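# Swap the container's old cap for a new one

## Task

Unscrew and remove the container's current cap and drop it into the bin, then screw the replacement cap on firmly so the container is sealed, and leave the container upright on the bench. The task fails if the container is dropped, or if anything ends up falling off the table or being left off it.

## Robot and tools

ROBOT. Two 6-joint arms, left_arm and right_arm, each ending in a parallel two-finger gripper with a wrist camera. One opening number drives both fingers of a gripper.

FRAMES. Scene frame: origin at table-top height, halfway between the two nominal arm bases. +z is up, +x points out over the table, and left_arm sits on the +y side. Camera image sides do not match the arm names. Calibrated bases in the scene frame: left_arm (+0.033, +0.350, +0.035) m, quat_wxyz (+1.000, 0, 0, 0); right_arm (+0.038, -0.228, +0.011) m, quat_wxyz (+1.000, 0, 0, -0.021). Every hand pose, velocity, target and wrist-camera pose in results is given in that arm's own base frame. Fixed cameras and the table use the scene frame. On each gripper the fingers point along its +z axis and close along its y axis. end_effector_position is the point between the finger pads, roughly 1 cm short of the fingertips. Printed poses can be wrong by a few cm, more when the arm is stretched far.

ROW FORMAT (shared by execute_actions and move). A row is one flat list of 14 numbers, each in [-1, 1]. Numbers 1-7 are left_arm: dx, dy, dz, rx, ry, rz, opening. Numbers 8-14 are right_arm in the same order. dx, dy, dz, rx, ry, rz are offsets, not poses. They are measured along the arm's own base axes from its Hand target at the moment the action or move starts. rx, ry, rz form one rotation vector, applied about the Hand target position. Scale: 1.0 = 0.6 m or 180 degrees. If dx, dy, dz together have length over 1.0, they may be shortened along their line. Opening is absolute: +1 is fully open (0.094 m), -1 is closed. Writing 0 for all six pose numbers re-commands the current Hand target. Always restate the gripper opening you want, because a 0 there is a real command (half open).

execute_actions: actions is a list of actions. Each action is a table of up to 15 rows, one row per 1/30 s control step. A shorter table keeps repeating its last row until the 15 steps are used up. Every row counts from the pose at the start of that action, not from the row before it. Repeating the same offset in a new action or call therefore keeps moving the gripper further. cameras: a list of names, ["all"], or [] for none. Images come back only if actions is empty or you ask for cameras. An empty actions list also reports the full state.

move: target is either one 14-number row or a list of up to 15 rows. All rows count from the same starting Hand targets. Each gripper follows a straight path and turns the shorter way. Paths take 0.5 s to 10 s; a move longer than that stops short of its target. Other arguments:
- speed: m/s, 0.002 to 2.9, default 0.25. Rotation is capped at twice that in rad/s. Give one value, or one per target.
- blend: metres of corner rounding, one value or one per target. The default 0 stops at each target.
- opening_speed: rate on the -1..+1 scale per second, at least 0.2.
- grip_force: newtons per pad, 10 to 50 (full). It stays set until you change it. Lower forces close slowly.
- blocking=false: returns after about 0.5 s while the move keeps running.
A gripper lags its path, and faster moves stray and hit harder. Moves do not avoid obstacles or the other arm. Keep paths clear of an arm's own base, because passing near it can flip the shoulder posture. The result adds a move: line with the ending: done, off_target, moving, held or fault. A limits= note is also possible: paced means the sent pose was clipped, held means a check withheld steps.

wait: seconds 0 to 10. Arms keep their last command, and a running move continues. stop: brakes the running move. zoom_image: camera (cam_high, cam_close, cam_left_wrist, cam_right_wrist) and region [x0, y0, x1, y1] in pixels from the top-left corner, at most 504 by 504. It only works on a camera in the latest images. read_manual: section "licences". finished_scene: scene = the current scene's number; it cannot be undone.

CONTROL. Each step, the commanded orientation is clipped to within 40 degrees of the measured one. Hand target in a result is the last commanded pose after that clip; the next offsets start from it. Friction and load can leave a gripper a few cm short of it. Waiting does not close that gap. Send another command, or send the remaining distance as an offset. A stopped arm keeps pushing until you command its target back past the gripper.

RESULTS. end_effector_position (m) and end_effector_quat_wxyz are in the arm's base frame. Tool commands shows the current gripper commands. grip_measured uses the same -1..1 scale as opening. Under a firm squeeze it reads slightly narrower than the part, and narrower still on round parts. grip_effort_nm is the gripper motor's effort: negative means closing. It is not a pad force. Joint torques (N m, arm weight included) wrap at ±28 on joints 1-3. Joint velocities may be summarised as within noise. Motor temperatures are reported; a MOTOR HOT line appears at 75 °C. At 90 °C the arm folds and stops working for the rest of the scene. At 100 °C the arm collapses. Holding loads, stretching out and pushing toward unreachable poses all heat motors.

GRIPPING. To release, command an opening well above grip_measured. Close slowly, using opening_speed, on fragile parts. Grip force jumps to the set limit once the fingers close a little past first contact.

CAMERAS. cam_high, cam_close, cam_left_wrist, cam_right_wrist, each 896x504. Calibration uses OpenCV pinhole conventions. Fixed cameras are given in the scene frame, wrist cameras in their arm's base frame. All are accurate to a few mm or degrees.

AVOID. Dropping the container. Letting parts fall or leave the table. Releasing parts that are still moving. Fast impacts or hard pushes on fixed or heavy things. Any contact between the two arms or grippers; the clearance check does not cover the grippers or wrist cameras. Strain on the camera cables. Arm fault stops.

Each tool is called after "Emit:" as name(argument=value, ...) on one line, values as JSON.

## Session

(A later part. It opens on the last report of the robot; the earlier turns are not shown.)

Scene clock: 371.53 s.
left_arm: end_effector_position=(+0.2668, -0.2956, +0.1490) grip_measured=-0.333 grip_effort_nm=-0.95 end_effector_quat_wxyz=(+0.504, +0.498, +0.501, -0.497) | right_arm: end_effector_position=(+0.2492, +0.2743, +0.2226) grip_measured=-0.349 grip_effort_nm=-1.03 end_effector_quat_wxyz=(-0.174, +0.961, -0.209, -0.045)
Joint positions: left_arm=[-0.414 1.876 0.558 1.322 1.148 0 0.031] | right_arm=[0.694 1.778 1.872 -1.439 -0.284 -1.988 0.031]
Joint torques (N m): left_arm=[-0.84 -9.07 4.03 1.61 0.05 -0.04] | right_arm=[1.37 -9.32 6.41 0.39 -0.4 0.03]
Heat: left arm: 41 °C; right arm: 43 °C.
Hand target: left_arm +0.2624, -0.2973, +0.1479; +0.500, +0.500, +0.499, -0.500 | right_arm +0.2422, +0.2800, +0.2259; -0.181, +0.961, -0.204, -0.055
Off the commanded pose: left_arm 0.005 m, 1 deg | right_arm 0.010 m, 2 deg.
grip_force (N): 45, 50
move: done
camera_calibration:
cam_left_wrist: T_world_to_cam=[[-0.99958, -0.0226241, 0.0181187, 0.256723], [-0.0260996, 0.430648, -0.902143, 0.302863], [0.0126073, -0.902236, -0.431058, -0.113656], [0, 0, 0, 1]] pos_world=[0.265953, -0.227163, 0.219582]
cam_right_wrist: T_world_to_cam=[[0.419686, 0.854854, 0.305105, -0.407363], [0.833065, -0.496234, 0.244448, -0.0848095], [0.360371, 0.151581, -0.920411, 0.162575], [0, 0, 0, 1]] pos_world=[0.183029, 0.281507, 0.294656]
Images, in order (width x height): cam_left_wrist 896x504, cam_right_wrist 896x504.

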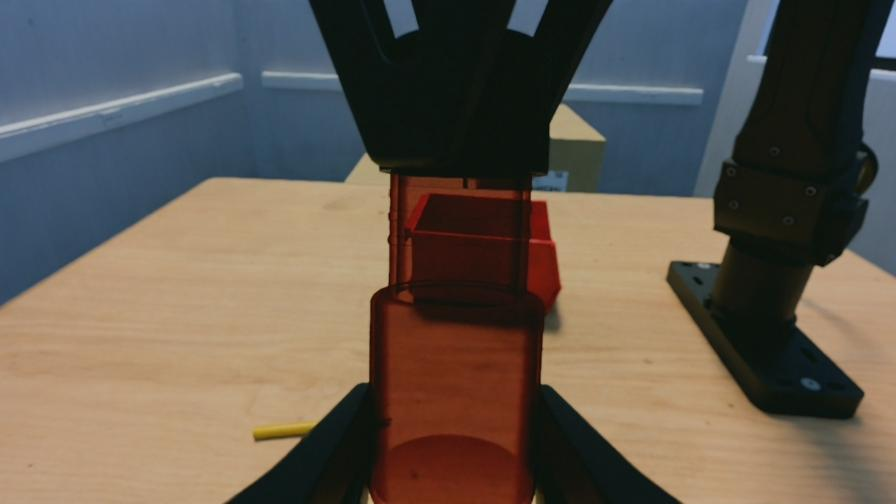

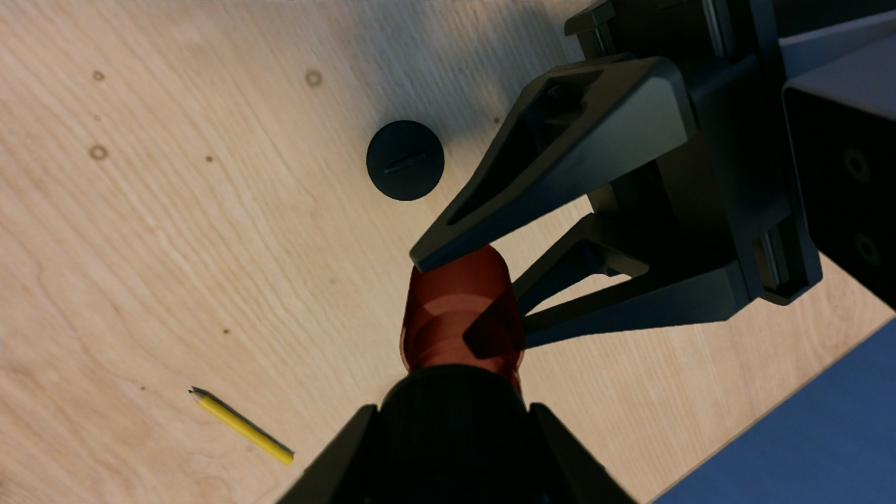

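Emit:
move(target=[0,0,0,0,0,0,-0.45,0.0125,0.002,0.003,0,0,0,-0.5], speed=0.04, cameras=["cam_left_wrist", "cam_right_wrist"])

Emit:
zoom_image(camera="cam_left_wrist", region=[330, 20, 600, 220])

Emit:
zoom_image(camera="cam_right_wrist", region=[330, 220, 580, 470])

Scene clock: 375.23 s.
left_arm: end_effector_position=(+0.2668, -0.2956, +0.1490) grip_measured=-0.333 grip_effort_nm=-0.95 end_effector_quat_wxyz=(+0.504, +0.498, +0.501, -0.497) | right_arm: end_effector_position=(+0.2521, +0.2768, +0.2301) grip_measured=-0.349 grip_effort_nm=-1.03 end_effector_quat_wxyz=(-0.184, +0.960, -0.207, -0.037)
Joint positions: left_arm=[-0.414 1.876 0.558 1.322 1.148 0 0.031] | right_arm=[0.694 1.778 1.897 -1.439 -0.284 -1.987 0.031]
Joint torques (N m): left_arm=[-0.85 -9.13 4.01 1.62 0.03 -0.02] | right_arm=[0.17 -6.94 8.08 0.25 -0.41 -0.07]
Heat: left arm: 41 °C; right arm: 43 °C.
Hand target: left_arm +0.2624, -0.2973, +0.1479; +0.500, +0.500, +0.499, -0.500 | right_arm +0.2497, +0.2812, +0.2278; -0.181, +0.961, -0.204, -0.055
Off the commanded pose: left_arm 0.005 m, 1 deg | right_arm 0.006 m, 2 deg.
grip_force (N): 45, 50
move: done
camera_calibration:
cam_left_wrist: T_world_to_cam=[[-0.99958, -0.0226241, 0.0181187, 0.256723], [-0.0260996, 0.430648, -0.902143, 0.302863], [0.0126073, -0.902236, -0.431058, -0.113656], [0, 0, 0, 1]] pos_world=[0.265953, -0.227163, 0.219582]
cam_right_wrist: T_world_to_cam=[[0.413833, 0.849518, 0.327203, -0.415199], [0.828015, -0.500622, 0.252525, -0.0872437], [0.378329, 0.166426, -0.910587, 0.157148], [0, 0, 0, 1]] pos_world=[0.184609, 0.28289, 0.300982]
Images, in order (width x height): cam_left_wrist 896x504, cam_right_wrist 896x504.

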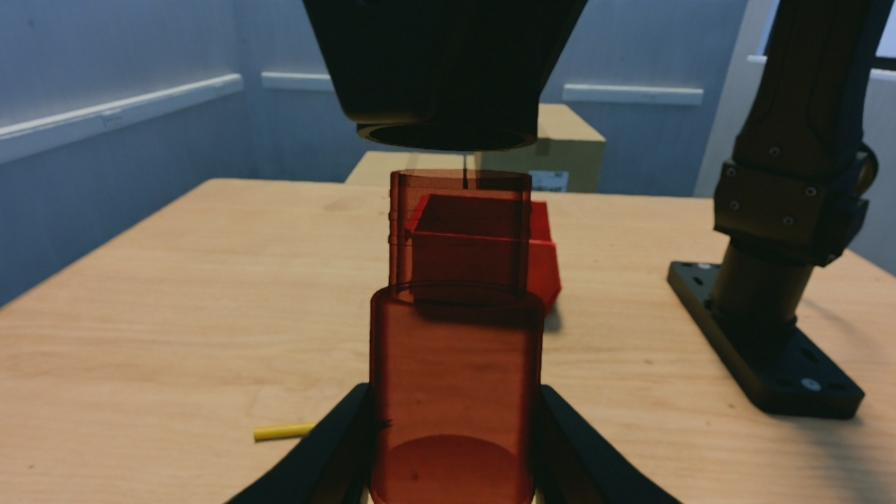

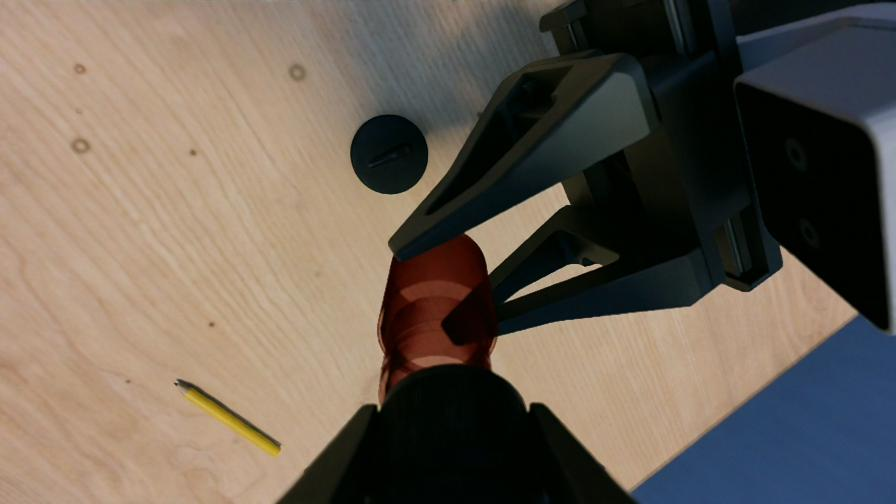

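Scaled by 1.867 from the camera's 896x504 image, which has a finer 1280x720 frame.

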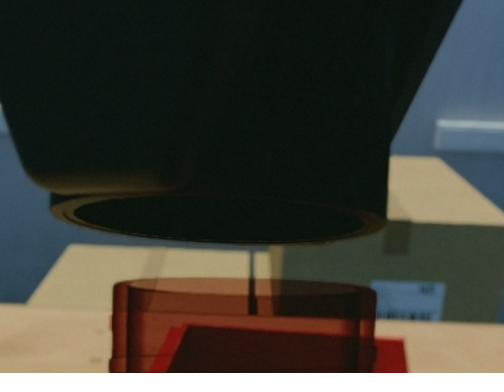

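Scaled by 2.016 from the camera's 896x504 image, which has a finer 1280x720 frame.

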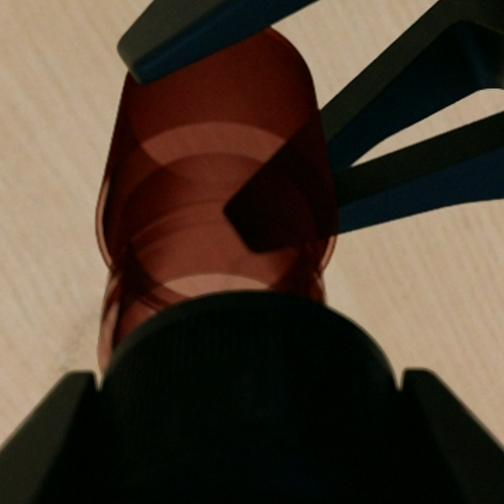

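Emit:
move(target=[[0,0,0,0,0,0,-0.45,-0.0078,-0.0162,0.0253,0,0.004,0.0015,-0.5],[0,0,0,0,0,0,-0.45,-0.0150,-0.0053,-0.0038,0,0.004,0.0015,-0.5]], speed=[0.06, 0.04], cameras=["cam_left_wrist", "cam_right_wrist"])

Emit:
zoom_image(camera="cam_left_wrist", region=[330, 20, 600, 220])

Emit:
zoom_image(camera="cam_right_wrist", region=[330, 220, 580, 470])

Scene clock: 382.73 s.
left_arm: end_effector_position=(+0.2668, -0.2956, +0.1490) grip_measured=-0.333 grip_effort_nm=-0.95 end_effector_quat_wxyz=(+0.504, +0.498, +0.501, -0.497) | right_arm: end_effector_position=(+0.2491, +0.2746, +0.2294) grip_measured=-0.349 grip_effort_nm=-1.03 end_effector_quat_wxyz=(-0.180, +0.961, -0.204, -0.044)
Joint positions: left_arm=[-0.414 1.876 0.558 1.322 1.148 0 0.031] | right_arm=[0.69 1.778 1.897 -1.454 -0.293 -1.997 0.031]
Joint torques (N m): left_arm=[-0.81 -9.25 3.96 1.61 0.05 -0.04] | right_arm=[0.99 -9.13 4.52 0.45 -0.41 0.03]
Heat: left arm: 41 °C; right arm: 42 °C.
Hand target: left_arm +0.2624, -0.2973, +0.1479; +0.500, +0.500, +0.499, -0.500 | right_arm +0.2408, +0.2780, +0.2254; -0.180, +0.961, -0.203, -0.061
Off the commanded pose: left_arm 0.005 m, 1 deg | right_arm 0.010 m, 2 deg.
grip_force (N): 45, 50
move: done
camera_calibration:
cam_left_wrist: T_world_to_cam=[[-0.99958, -0.0226241, 0.0181187, 0.256723], [-0.0260996, 0.430648, -0.902143, 0.302863], [0.0126073, -0.902236, -0.431058, -0.113656], [0, 0, 0, 1]] pos_world=[0.265953, -0.227163, 0.219582]
cam_right_wrist: T_world_to_cam=[[0.411768, 0.853972, 0.318085, -0.410433], [0.835598, -0.493099, 0.242137, -0.0871948], [0.363626, 0.166087, -0.91662, 0.16322], [0, 0, 0, 1]] pos_world=[0.182512, 0.280394, 0.301276]
Images, in order (width x height): cam_left_wrist 896x504, cam_right_wrist 896x504.

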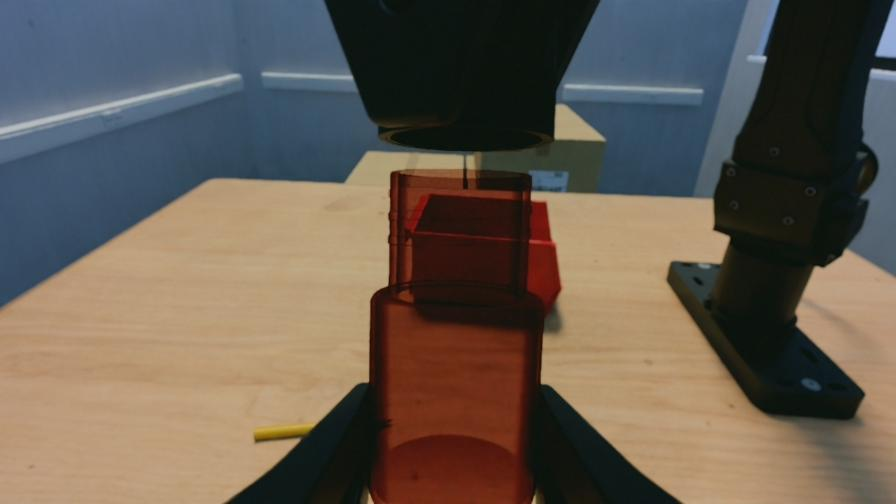

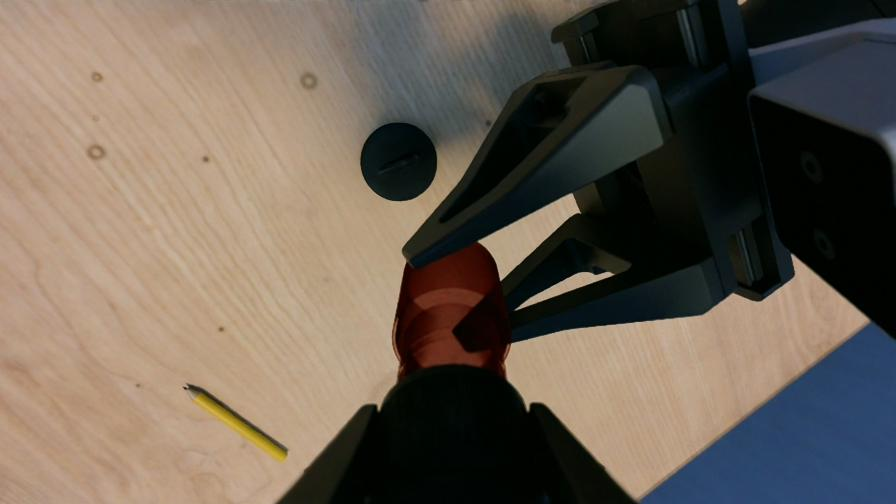

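Scaled by 1.867 from the camera's 896x504 image, which has a finer 1280x720 frame.

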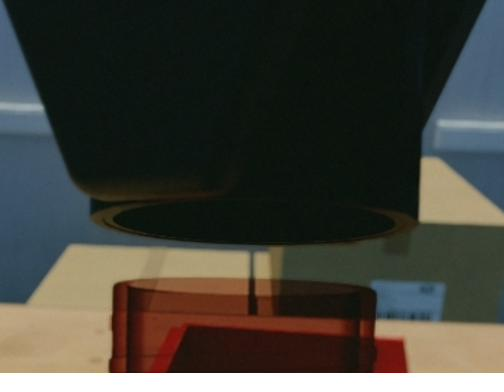

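Scaled by 2.016 from the camera's 896x504 image, which has a finer 1280x720 frame.

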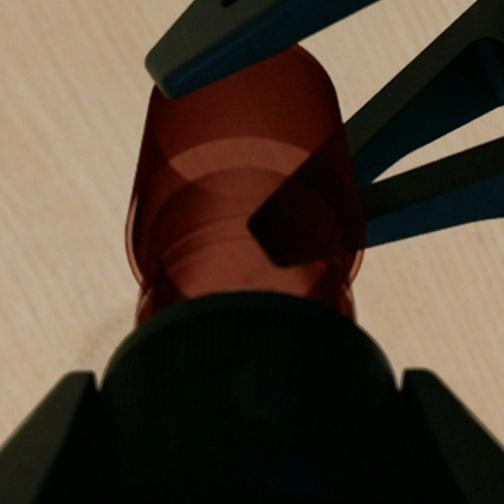

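Emit:
move(target=[0,0,0,0,0,0,-0.45,0.003,0.007,-0.0083,0,0,0,-0.5], speed=0.03, cameras=["cam_left_wrist", "cam_right_wrist"])

Emit:
zoom_image(camera="cam_left_wrist", region=[330, 20, 600, 220])

Emit:
zoom_image(camera="cam_right_wrist", region=[330, 220, 580, 470])

Scene clock: 385.43 s.
left_arm: end_effector_position=(+0.2668, -0.2956, +0.1490) grip_measured=-0.333 grip_effort_nm=-0.95 end_effector_quat_wxyz=(+0.504, +0.498, +0.501, -0.497) | right_arm: end_effector_position=(+0.2496, +0.2789, +0.2281) grip_measured=-0.349 grip_effort_nm=-1.03 end_effector_quat_wxyz=(-0.185, +0.961, -0.203, -0.042)
Joint positions: left_arm=[-0.414 1.876 0.558 1.322 1.148 0 0.031] | right_arm=[0.698 1.778 1.888 -1.434 -0.293 -1.991 0.031]
Joint torques (N m): left_arm=[-0.79 -9.05 4.04 1.6 0.04 -0.06] | right_arm=[0.91 -8.47 4.46 0.47 -0.39 0.03]
Heat: left arm: 41 °C; right arm: 43 °C.
Hand target: left_arm +0.2624, -0.2973, +0.1479; +0.500, +0.500, +0.499, -0.500 | right_arm +0.2425, +0.2822, +0.2205; -0.180, +0.961, -0.203, -0.061
Off the commanded pose: left_arm 0.005 m, 1 deg | right_arm 0.011 m, 2 deg.
grip_force (N): 45, 50
move: off_target (right_arm)
camera_calibration:
cam_left_wrist: T_world_to_cam=[[-0.99958, -0.0226241, 0.0181187, 0.256723], [-0.0260996, 0.430648, -0.902143, 0.302863], [0.0126073, -0.902236, -0.431058, -0.113656], [0, 0, 0, 1]] pos_world=[0.265953, -0.227163, 0.219582]
cam_right_wrist: T_world_to_cam=[[0.407932, 0.852357, 0.327231, -0.414548], [0.834963, -0.49327, 0.243969, -0.0854498], [0.369362, 0.173703, -0.912907, 0.15663], [0, 0, 0, 1]] pos_world=[0.182601, 0.283986, 0.299488]
Images, in order (width x height): cam_left_wrist 896x504, cam_right_wrist 896x504.

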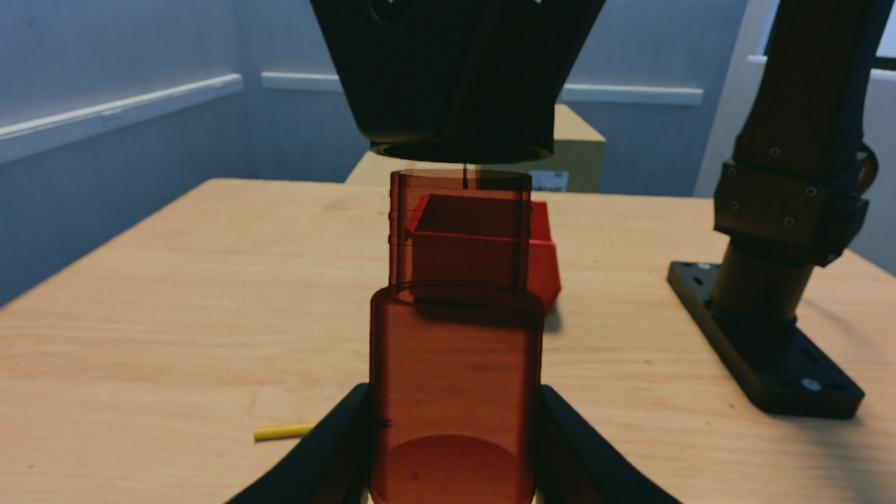

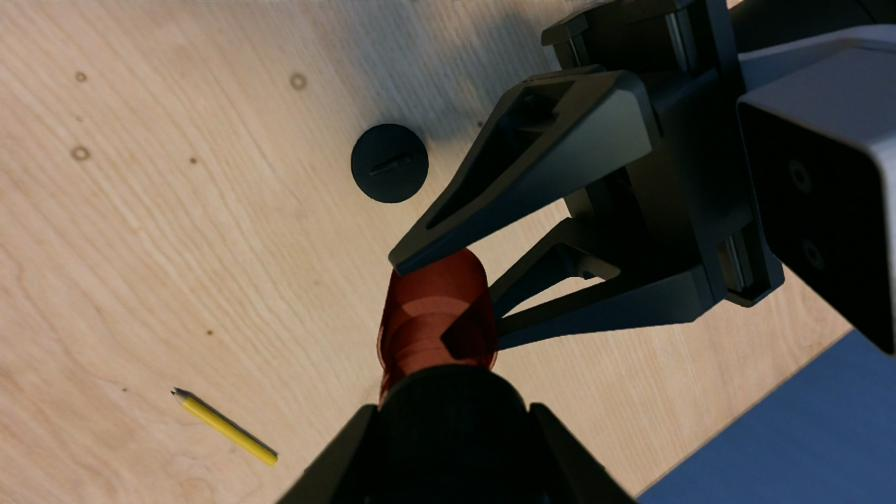

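Scaled by 1.867 from the camera's 896x504 image, which has a finer 1280x720 frame.

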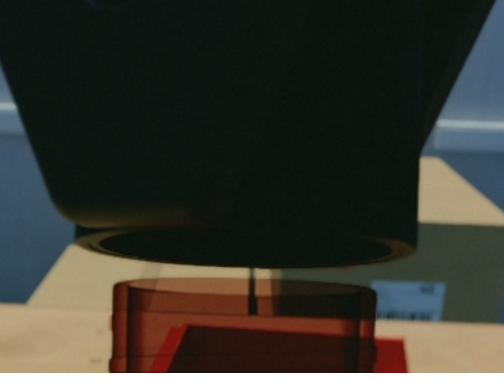

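Scaled by 2.016 from the camera's 896x504 image, which has a finer 1280x720 frame.

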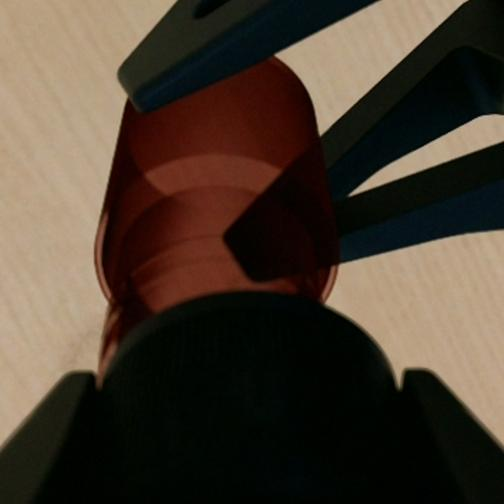

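Emit:
move(target=[[0,0,0,0,0,0,-0.45,0.0042,-0.0178,0.0375,0,0,0,-0.5],[0,0,0,0,0,0,-0.45,-0.0017,-0.0048,-0.0007,0,0,0,-0.5]], speed=[0.06, 0.04], cameras=["cam_left_wrist", "cam_right_wrist"])

Emit:
zoom_image(camera="cam_left_wrist", region=[330, 20, 600, 220])

Emit:
zoom_image(camera="cam_right_wrist", region=[330, 220, 580, 470])

Scene clock: 392.30 s.
left_arm: end_effector_position=(+0.2668, -0.2956, +0.1490) grip_measured=-0.333 grip_effort_nm=-0.95 end_effector_quat_wxyz=(+0.504, +0.498, +0.501, -0.497) | right_arm: end_effector_position=(+0.2497, +0.2766, +0.2239) grip_measured=-0.349 grip_effort_nm=-1.03 end_effector_quat_wxyz=(-0.180, +0.961, -0.204, -0.045)
Joint positions: left_arm=[-0.414 1.876 0.558 1.322 1.148 -0.001 0.031] | right_arm=[0.693 1.778 1.873 -1.431 -0.294 -1.996 0.031]
Joint torques (N m): left_arm=[-0.87 -9.16 3.99 1.62 0.06 -0.01] | right_arm=[0.92 -9.33 4.51 0.47 -0.4 0.04]
Heat: left arm: 41 °C; right arm: 43 °C.
Hand target: left_arm +0.2624, -0.2973, +0.1479; +0.500, +0.500, +0.499, -0.500 | right_arm +0.2416, +0.2793, +0.2201; -0.180, +0.961, -0.203, -0.061
Off the commanded pose: left_arm 0.005 m, 1 deg | right_arm 0.009 m, 2 deg.
grip_force (N): 45, 50
move: done
camera_calibration:
cam_left_wrist: T_world_to_cam=[[-0.999572, -0.0226142, 0.0185657, 0.256625], [-0.0264987, 0.430644, -0.902133, 0.302967], [0.0124058, -0.902238, -0.431059, -0.113602], [0, 0, 0, 1]] pos_world=[0.265953, -0.227163, 0.219582]
cam_right_wrist: T_world_to_cam=[[0.410984, 0.85447, 0.317762, -0.410536], [0.83664, -0.491969, 0.240831, -0.0857181], [0.362112, 0.166875, -0.917076, 0.157763], [0, 0, 0, 1]] pos_world=[0.183311, 0.282293, 0.295777]
Images, in order (width x height): cam_left_wrist 896x504, cam_right_wrist 896x504.

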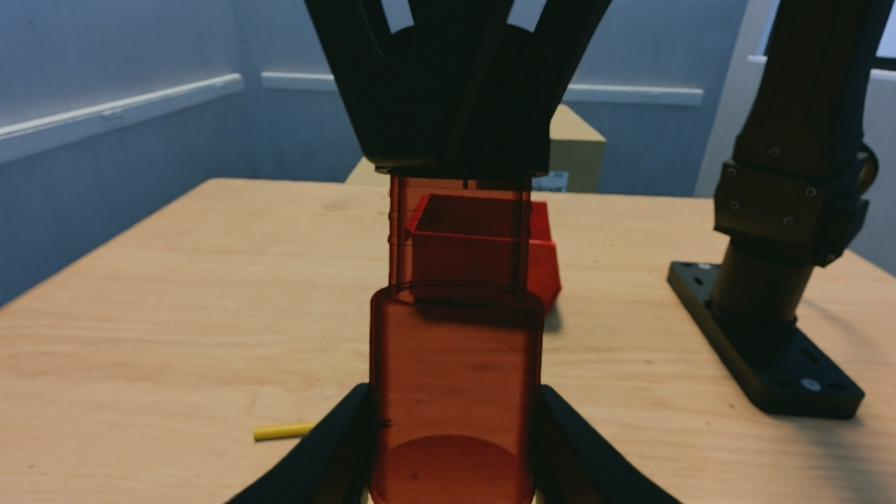

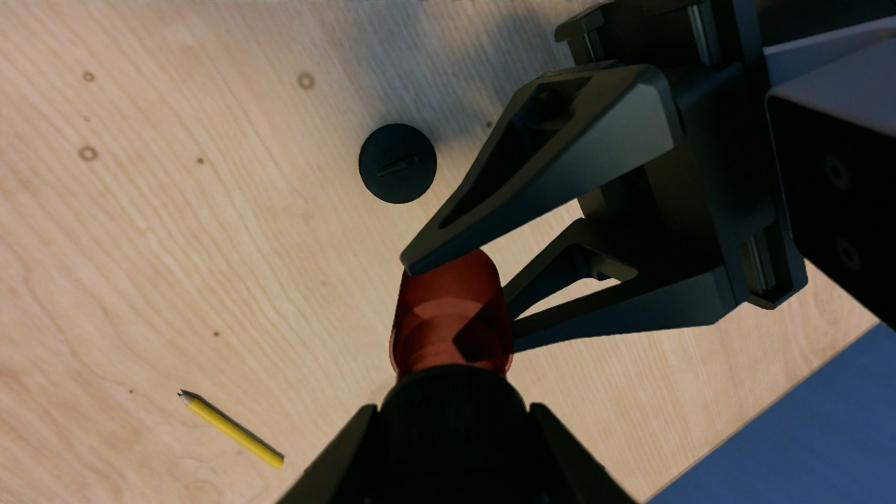

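Scaled by 1.867 from the camera's 896x504 image, which has a finer 1280x720 frame.

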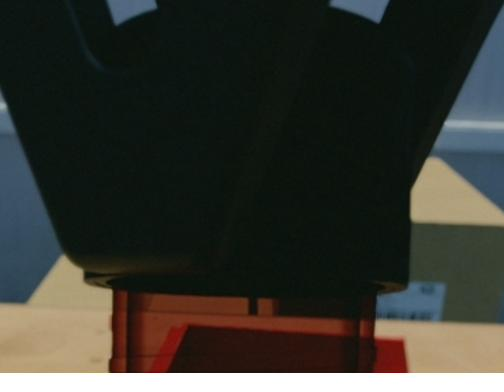

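Scaled by 2.016 from the camera's 896x504 image, which has a finer 1280x720 frame.

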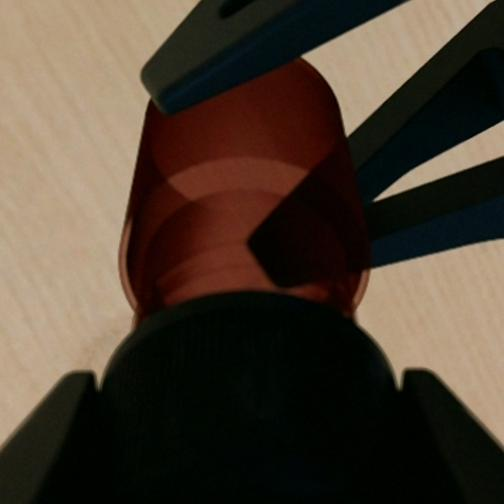

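Emit:
move(target=[0,0,0,0,0,0,-0.45,-0.0006,0.0034,-0.0095,0,0,0,-0.5], speed=0.03, cameras=["cam_left_wrist", "cam_right_wrist"])

Emit:
zoom_image(camera="cam_left_wrist", region=[330, 60, 600, 260])

Scene clock: 394.50 s.
left_arm: end_effector_position=(+0.2668, -0.2956, +0.1490) grip_measured=-0.333 grip_effort_nm=-0.95 end_effector_quat_wxyz=(+0.504, +0.498, +0.501, -0.497) | right_arm: end_effector_position=(+0.2495, +0.2792, +0.2170) grip_measured=-0.349 grip_effort_nm=-1.03 end_effector_quat_wxyz=(-0.179, +0.961, -0.204, -0.047)
Joint positions: left_arm=[-0.414 1.876 0.558 1.322 1.148 -0.001 0.031] | right_arm=[0.699 1.778 1.845 -1.405 -0.294 -1.99 0.031]
Joint torques (N m): left_arm=[-0.87 -9.24 3.96 1.59 0.05 -0.03] | right_arm=[0.9 -9.77 4.52 0.46 -0.35 0.03]
Heat: left arm: 42 °C; right arm: 43 °C.
Hand target: left_arm +0.2624, -0.2973, +0.1479; +0.500, +0.500, +0.499, -0.500 | right_arm +0.2412, +0.2813, +0.2143; -0.180, +0.961, -0.203, -0.061
Off the commanded pose: left_arm 0.005 m, 1 deg | right_arm 0.009 m, 2 deg.
grip_force (N): 45, 50
move: done
camera_calibration:
cam_left_wrist: T_world_to_cam=[[-0.999572, -0.0226142, 0.0185657, 0.256625], [-0.0264987, 0.430644, -0.902133, 0.302967], [0.0124058, -0.902238, -0.431059, -0.113602], [0, 0, 0, 1]] pos_world=[0.265953, -0.227163, 0.219582]
cam_right_wrist: T_world_to_cam=[[0.411355, 0.855209, 0.315286, -0.410193], [0.837832, -0.490989, 0.238678, -0.0827015], [0.358921, 0.165975, -0.918492, 0.152432], [0, 0, 0, 1]] pos_world=[0.183313, 0.284895, 0.289075]
Images, in order (width x height): cam_left_wrist 896x504, cam_right_wrist 896x504.

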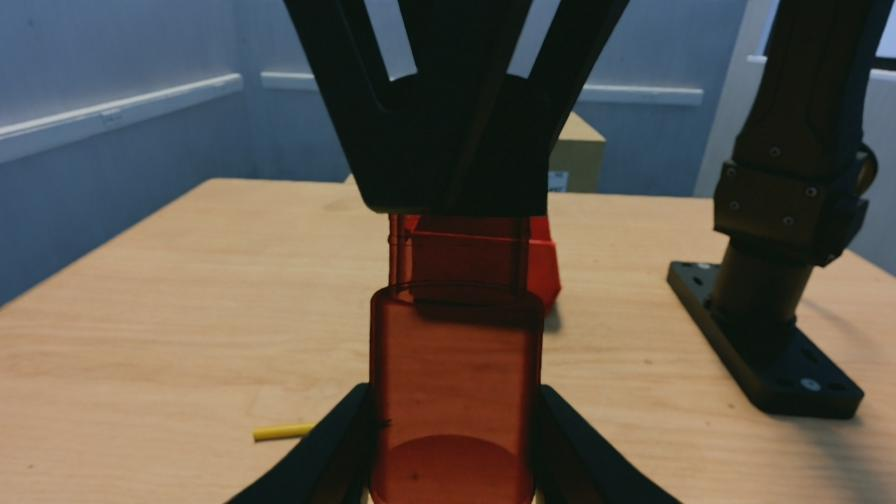

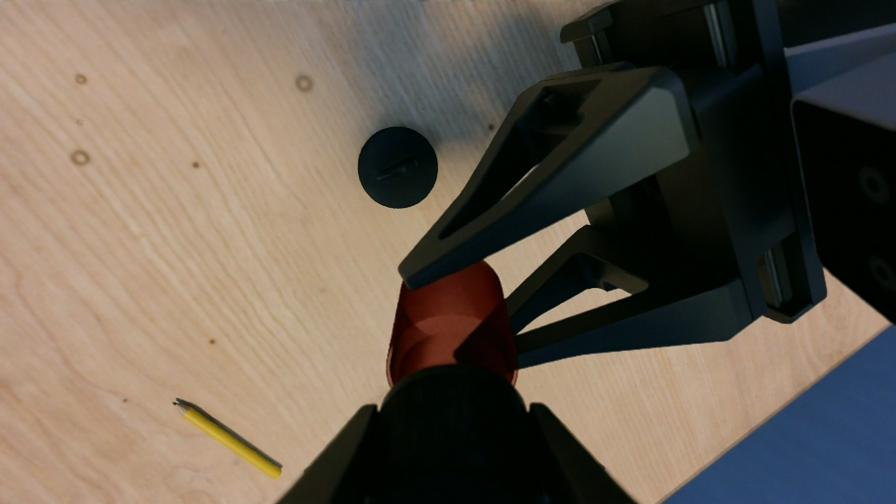

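Scaled by 1.867 from the camera's 896x504 image, which has a finer 1280x720 frame.

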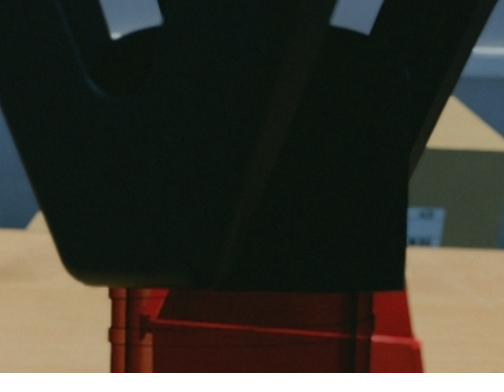

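Emit:
move(target=[0,0,0,0,0,0,-0.45,0,0.0036,-0.0085,0,0,0,-0.5], speed=0.03, cameras=["cam_left_wrist"])

Scene clock: 396.00 s.
left_arm: end_effector_position=(+0.2668, -0.2956, +0.1490) grip_measured=-0.333 grip_effort_nm=-0.95 end_effector_quat_wxyz=(+0.504, +0.498, +0.501, -0.497) | right_arm: end_effector_position=(+0.2493, +0.2813, +0.2116) grip_measured=-0.349 grip_effort_nm=-1.03 end_effector_quat_wxyz=(-0.179, +0.961, -0.204, -0.048)
Joint positions: left_arm=[-0.414 1.876 0.558 1.322 1.148 -0.001 0.031] | right_arm=[0.703 1.778 1.823 -1.383 -0.294 -1.985 0.031]
Joint torques (N m): left_arm=[-0.73 -9.21 3.99 1.62 0.05 0] | right_arm=[0.96 -9.78 4.49 0.47 -0.38 0.06]
Heat: left arm: 42 °C; right arm: 43 °C.
Hand target: left_arm +0.2624, -0.2973, +0.1479; +0.500, +0.500, +0.499, -0.500 | right_arm +0.2412, +0.2834, +0.2092; -0.180, +0.961, -0.203, -0.061
Off the commanded pose: left_arm 0.005 m, 1 deg | right_arm 0.009 m, 2 deg.
grip_force (N): 45, 50
move: done
camera_calibration:
cam_left_wrist: T_world_to_cam=[[-0.999572, -0.0226142, 0.0185657, 0.256625], [-0.0264987, 0.430644, -0.902133, 0.302967], [0.0124058, -0.902238, -0.431059, -0.113602], [0, 0, 0, 1]] pos_world=[0.265953, -0.227163, 0.219582]
Images, in order (width x height): cam_left_wrist 896x504.

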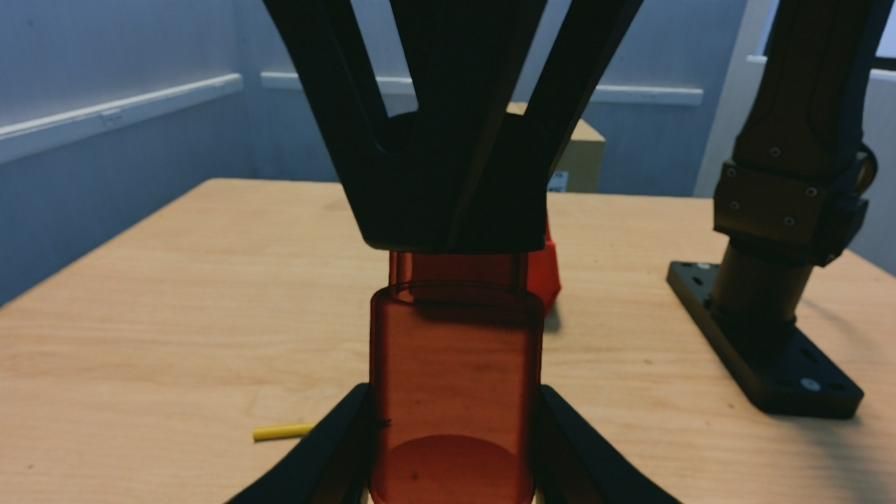

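Emit:
move(target=[[0,0,0,0,0,0,-0.45,-0.0002,0.0012,-0.0031,-0.0269,0.2267,-0.5677,-0.5],[0,0,0,0,0,0,-0.45,-0.0005,0.0031,-0.0077,0.0347,-0.2927,0.7329,-0.5]], speed=0.35, blend=[0.01, 0], cameras=["cam_left_wrist", "cam_right_wrist"])

Emit:
zoom_image(camera="cam_left_wrist", region=[330, 140, 600, 340])

Scene clock: 404.63 s.
left_arm: end_effector_position=(+0.2668, -0.2956, +0.1466) grip_measured=-0.333 grip_effort_nm=-0.95 end_effector_quat_wxyz=(+0.498, +0.496, +0.506, -0.499) | right_arm: end_effector_position=(+0.2485, +0.2824, +0.2073) grip_measured=-0.349 grip_effort_nm=-1.03 end_effector_quat_wxyz=(-0.108, +0.504, +0.843, +0.153)
Joint positions: left_arm=[-0.414 1.876 0.558 1.306 1.148 -0.001 0.031] | right_arm=[0.703 1.778 1.804 -1.369 -0.302 1.815 0.031]
Joint torques (N m): left_arm=[-0.66 -9.22 3.95 1.8 0.09 0] | right_arm=[1.48 -10.1 4.19 0.57 -0.26 0.1]
Heat: left arm: 42 °C; right arm: 44 °C.
Hand target: left_arm +0.2624, -0.2973, +0.1479; +0.500, +0.500, +0.499, -0.500 | right_arm +0.2409, +0.2854, +0.2047; -0.116, +0.503, +0.843, +0.151
Off the commanded pose: left_arm 0.005 m, 1 deg | right_arm 0.009 m, 1 deg.
grip_force (N): 45, 50
move: done
camera_calibration:
cam_left_wrist: T_world_to_cam=[[-0.99918, -0.0227749, 0.0334847, 0.254261], [-0.0400706, 0.436516, -0.898804, 0.305768], [0.00585354, -0.899408, -0.43707, -0.111166], [0, 0, 0, 1]] pos_world=[0.266956, -0.227665, 0.217724]
cam_right_wrist: T_world_to_cam=[[-0.884526, -0.438893, -0.158071, 0.376163], [-0.416444, 0.590223, 0.691528, -0.165599], [-0.21021, 0.677502, -0.704842, 0.0960532], [0, 0, 0, 1]] pos_world=[0.283954, 0.19776, 0.241679]
Images, in order (width x height): cam_left_wrist 896x504, cam_right_wrist 896x504.

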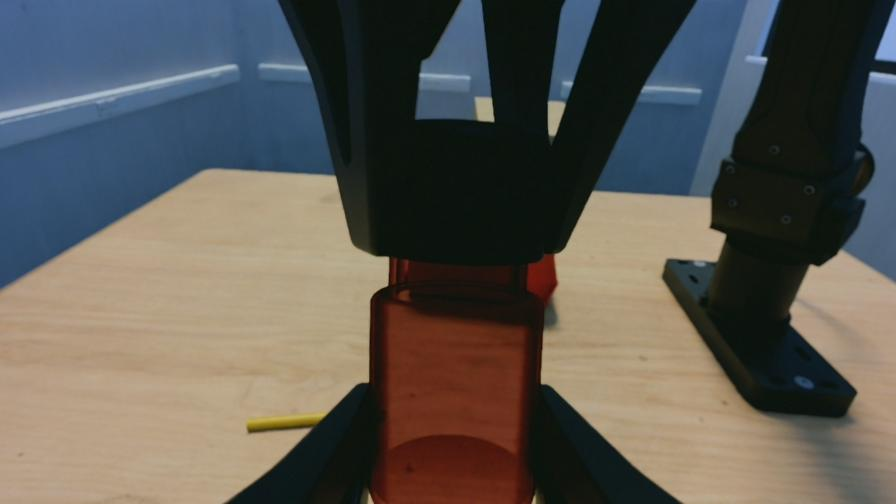

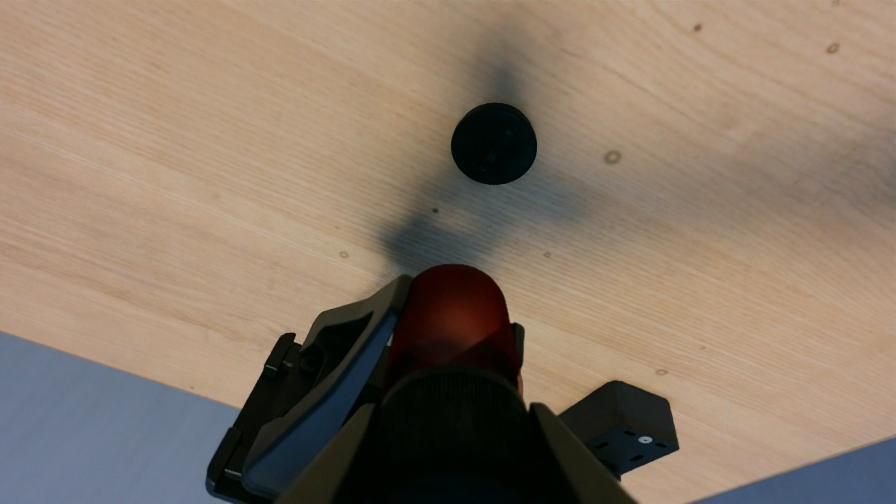

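Scaled by 1.867 from the camera's 896x504 image, which has a finer 1280x720 frame.

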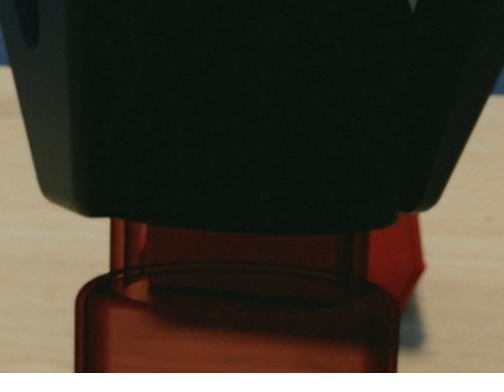

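Emit:
move(target=[[0,0,0,0,0,0,-0.45,0,0,0,0,0,0,0.0],[0,0,0,0,0,0,-0.45,0.0,-0.0038,0.0125,0,0,0,0.0]], speed=0.04, opening_speed=0.6, cameras=["cam_left_wrist", "cam_right_wrist"])

Emit:
zoom_image(camera="cam_left_wrist", region=[330, 140, 600, 340])

Scene clock: 408.23 s.
left_arm: end_effector_position=(+0.2668, -0.2956, +0.1477) grip_measured=-0.333 grip_effort_nm=-0.95 end_effector_quat_wxyz=(+0.501, +0.497, +0.504, -0.498) | right_arm: end_effector_position=(+0.2454, +0.2844, +0.2061) grip_measured=-0.002 grip_effort_nm=0.13 end_effector_quat_wxyz=(-0.111, +0.502, +0.844, +0.151)
Joint positions: left_arm=[-0.414 1.876 0.558 1.313 1.148 -0.001 0.031] | right_arm=[0.711 1.778 1.799 -1.368 -0.307 1.818 0.047]
Joint torques (N m): left_arm=[-0.92 -9.18 4 1.68 0.05 -0.02] | right_arm=[0.34 -9.94 7.12 0.19 -0.23 0.04]
Heat: left arm: 42 °C; right arm: 44 °C.
Hand target: left_arm +0.2624, -0.2973, +0.1479; +0.500, +0.500, +0.499, -0.500 | right_arm +0.2409, +0.2832, +0.2122; -0.115, +0.503, +0.843, +0.151
Off the commanded pose: left_arm 0.005 m, 1 deg | right_arm 0.008 m, 1 deg.
grip_force (N): 45, 50
move: done
camera_calibration:
cam_left_wrist: T_world_to_cam=[[-0.99939, -0.0226656, 0.0265806, 0.255326], [-0.0337852, 0.433772, -0.900389, 0.304499], [0.00887791, -0.900738, -0.434273, -0.112317], [0, 0, 0, 1]] pos_world=[0.266454, -0.227464, 0.218605]
cam_right_wrist: T_world_to_cam=[[-0.883066, -0.443913, -0.152107, 0.373875], [-0.414949, 0.587352, 0.694863, -0.167377], [-0.219118, 0.676726, -0.702872, 0.0951995], [0, 0, 0, 1]] pos_world=[0.281563, 0.199853, 0.240087]
Images, in order (width x height): cam_left_wrist 896x504, cam_right_wrist 896x504.

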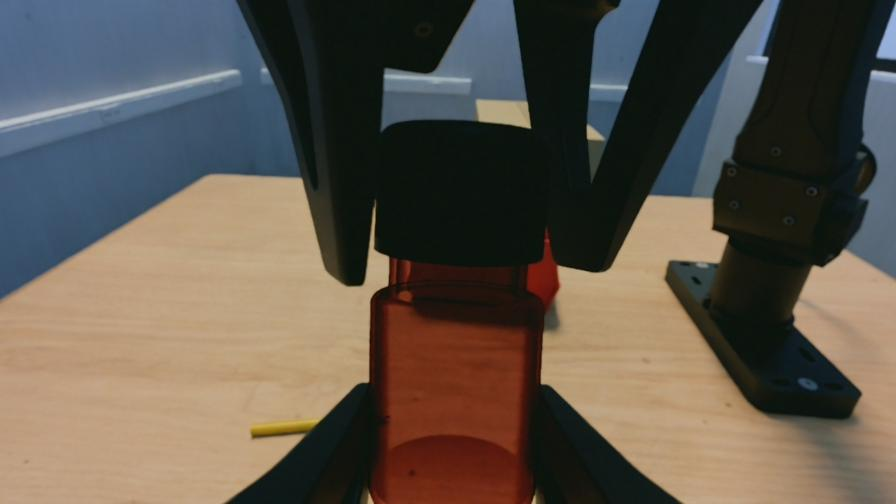

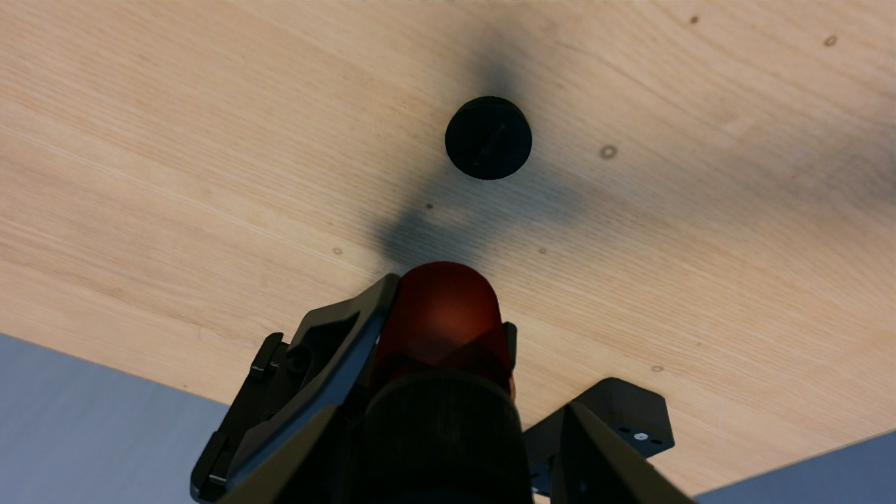

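Scaled by 1.867 from the camera's 896x504 image, which has a finer 1280x720 frame.

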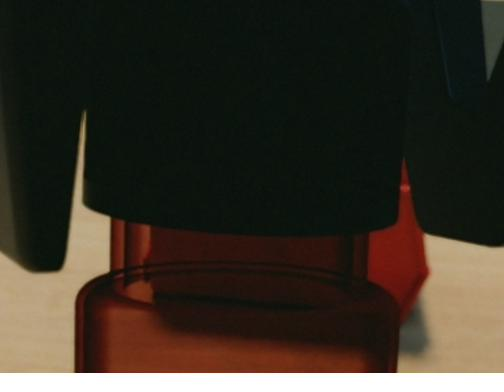

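Emit:
move(target=[[0,0,0,0,0,0,-0.45,0.0157,-0.0035,0.0105,0,0,0,0.0]], speed=0.04, cameras=["cam_left_wrist"])

Scene clock: 410.53 s.
left_arm: end_effector_position=(+0.2668, -0.2956, +0.1477) grip_measured=-0.333 grip_effort_nm=-0.95 end_effector_quat_wxyz=(+0.501, +0.497, +0.504, -0.498) | right_arm: end_effector_position=(+0.2483, +0.2813, +0.2207) grip_measured=-0.002 grip_effort_nm=0.13 end_effector_quat_wxyz=(-0.109, +0.501, +0.843, +0.160)
Joint positions: left_arm=[-0.414 1.876 0.558 1.313 1.148 -0.001 0.031] | right_arm=[0.697 1.778 1.855 -1.41 -0.312 1.807 0.047]
Joint torques (N m): left_arm=[-0.87 -9.1 3.97 1.7 0.06 -0.03] | right_arm=[-0.68 -7.16 8.12 0.23 -0.24 -0.1]
Heat: left arm: 42 °C; right arm: 44 °C.
Hand target: left_arm +0.2624, -0.2973, +0.1479; +0.500, +0.500, +0.499, -0.500 | right_arm +0.2503, +0.2810, +0.2185; -0.116, +0.503, +0.843, +0.151
Off the commanded pose: left_arm 0.005 m, 1 deg | right_arm 0.003 m, 1 deg.
grip_force (N): 45, 50
move: done
camera_calibration:
cam_left_wrist: T_world_to_cam=[[-0.99939, -0.0226656, 0.0265806, 0.255326], [-0.0337852, 0.433772, -0.900389, 0.304499], [0.00887791, -0.900738, -0.434273, -0.112317], [0, 0, 0, 1]] pos_world=[0.266454, -0.227464, 0.218605]
Images, in order (width x height): cam_left_wrist 896x504.

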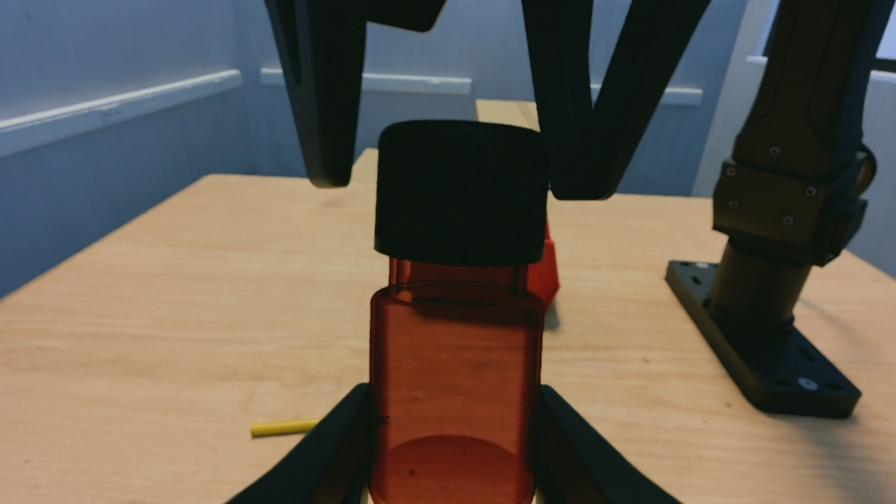

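Emit:
move(target=[[0,0,0,0,0,0,-0.45,0,0,0,0.0266,-0.2247,0.5626,0.0],[0,0,0,0,0,0,-0.45,-0.0152,0.0017,-0.0095,-0.0347,0.2927,-0.7329,0.0]], speed=0.5, blend=[0.01, 0], cameras=["cam_left_wrist", "cam_right_wrist"])

Emit:
zoom_image(camera="cam_left_wrist", region=[330, 100, 600, 300])

Scene clock: 416.87 s.
left_arm: end_effector_position=(+0.2668, -0.2956, +0.1477) grip_measured=-0.333 grip_effort_nm=-0.95 end_effector_quat_wxyz=(+0.501, +0.497, +0.504, -0.498) | right_arm: end_effector_position=(+0.2484, +0.2812, +0.2154) grip_measured=-0.002 grip_effort_nm=0.13 end_effector_quat_wxyz=(-0.181, +0.959, -0.211, -0.051)
Joint positions: left_arm=[-0.414 1.876 0.558 1.313 1.148 -0.001 0.031] | right_arm=[0.702 1.778 1.837 -1.396 -0.3 -1.971 0.047]
Joint torques (N m): left_arm=[-0.77 -9.25 3.88 1.68 0.06 -0.02] | right_arm=[0.91 -9.76 4.56 0.44 -0.32 -0.12]
Heat: left arm: 41 °C; right arm: 44 °C.
Hand target: left_arm +0.2624, -0.2973, +0.1479; +0.500, +0.500, +0.499, -0.500 | right_arm +0.2412, +0.2821, +0.2128; -0.180, +0.961, -0.203, -0.061
Off the commanded pose: left_arm 0.005 m, 1 deg | right_arm 0.008 m, 1 deg.
grip_force (N): 45, 50
move: done
camera_calibration:
cam_left_wrist: T_world_to_cam=[[-0.99939, -0.0226656, 0.0265806, 0.255326], [-0.0337852, 0.433772, -0.900389, 0.304499], [0.00887791, -0.900738, -0.434273, -0.112317], [0, 0, 0, 1]] pos_world=[0.266454, -0.227464, 0.218605]
cam_right_wrist: T_world_to_cam=[[0.426357, 0.848048, 0.314697, -0.412612], [0.833612, -0.503432, 0.22726, -0.0734569], [0.351156, 0.165442, -0.921585, 0.1538], [0, 0, 0, 1]] pos_world=[0.183147, 0.287489, 0.288282]
Images, in order (width x height): cam_left_wrist 896x504, cam_right_wrist 896x504.

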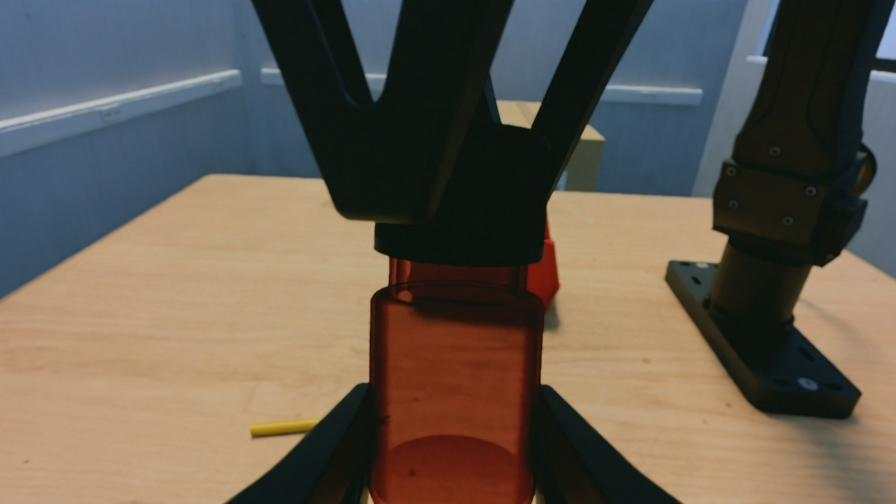

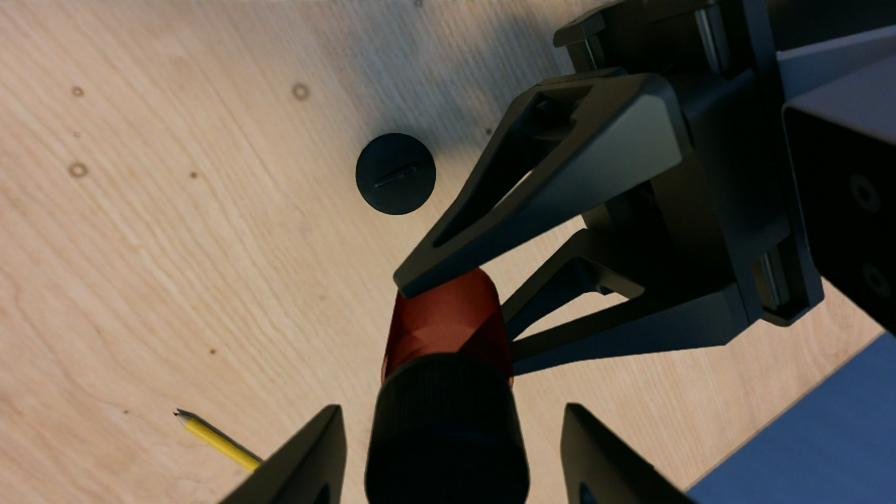

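Scaled by 1.867 from the camera's 896x504 image, which has a finer 1280x720 frame.

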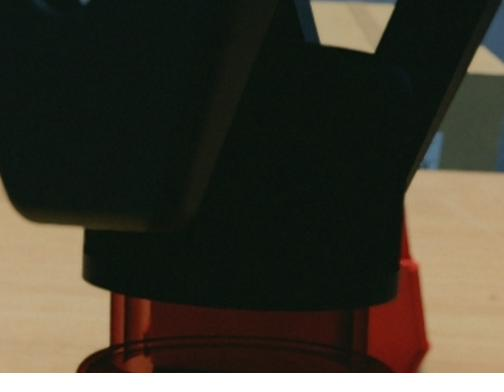

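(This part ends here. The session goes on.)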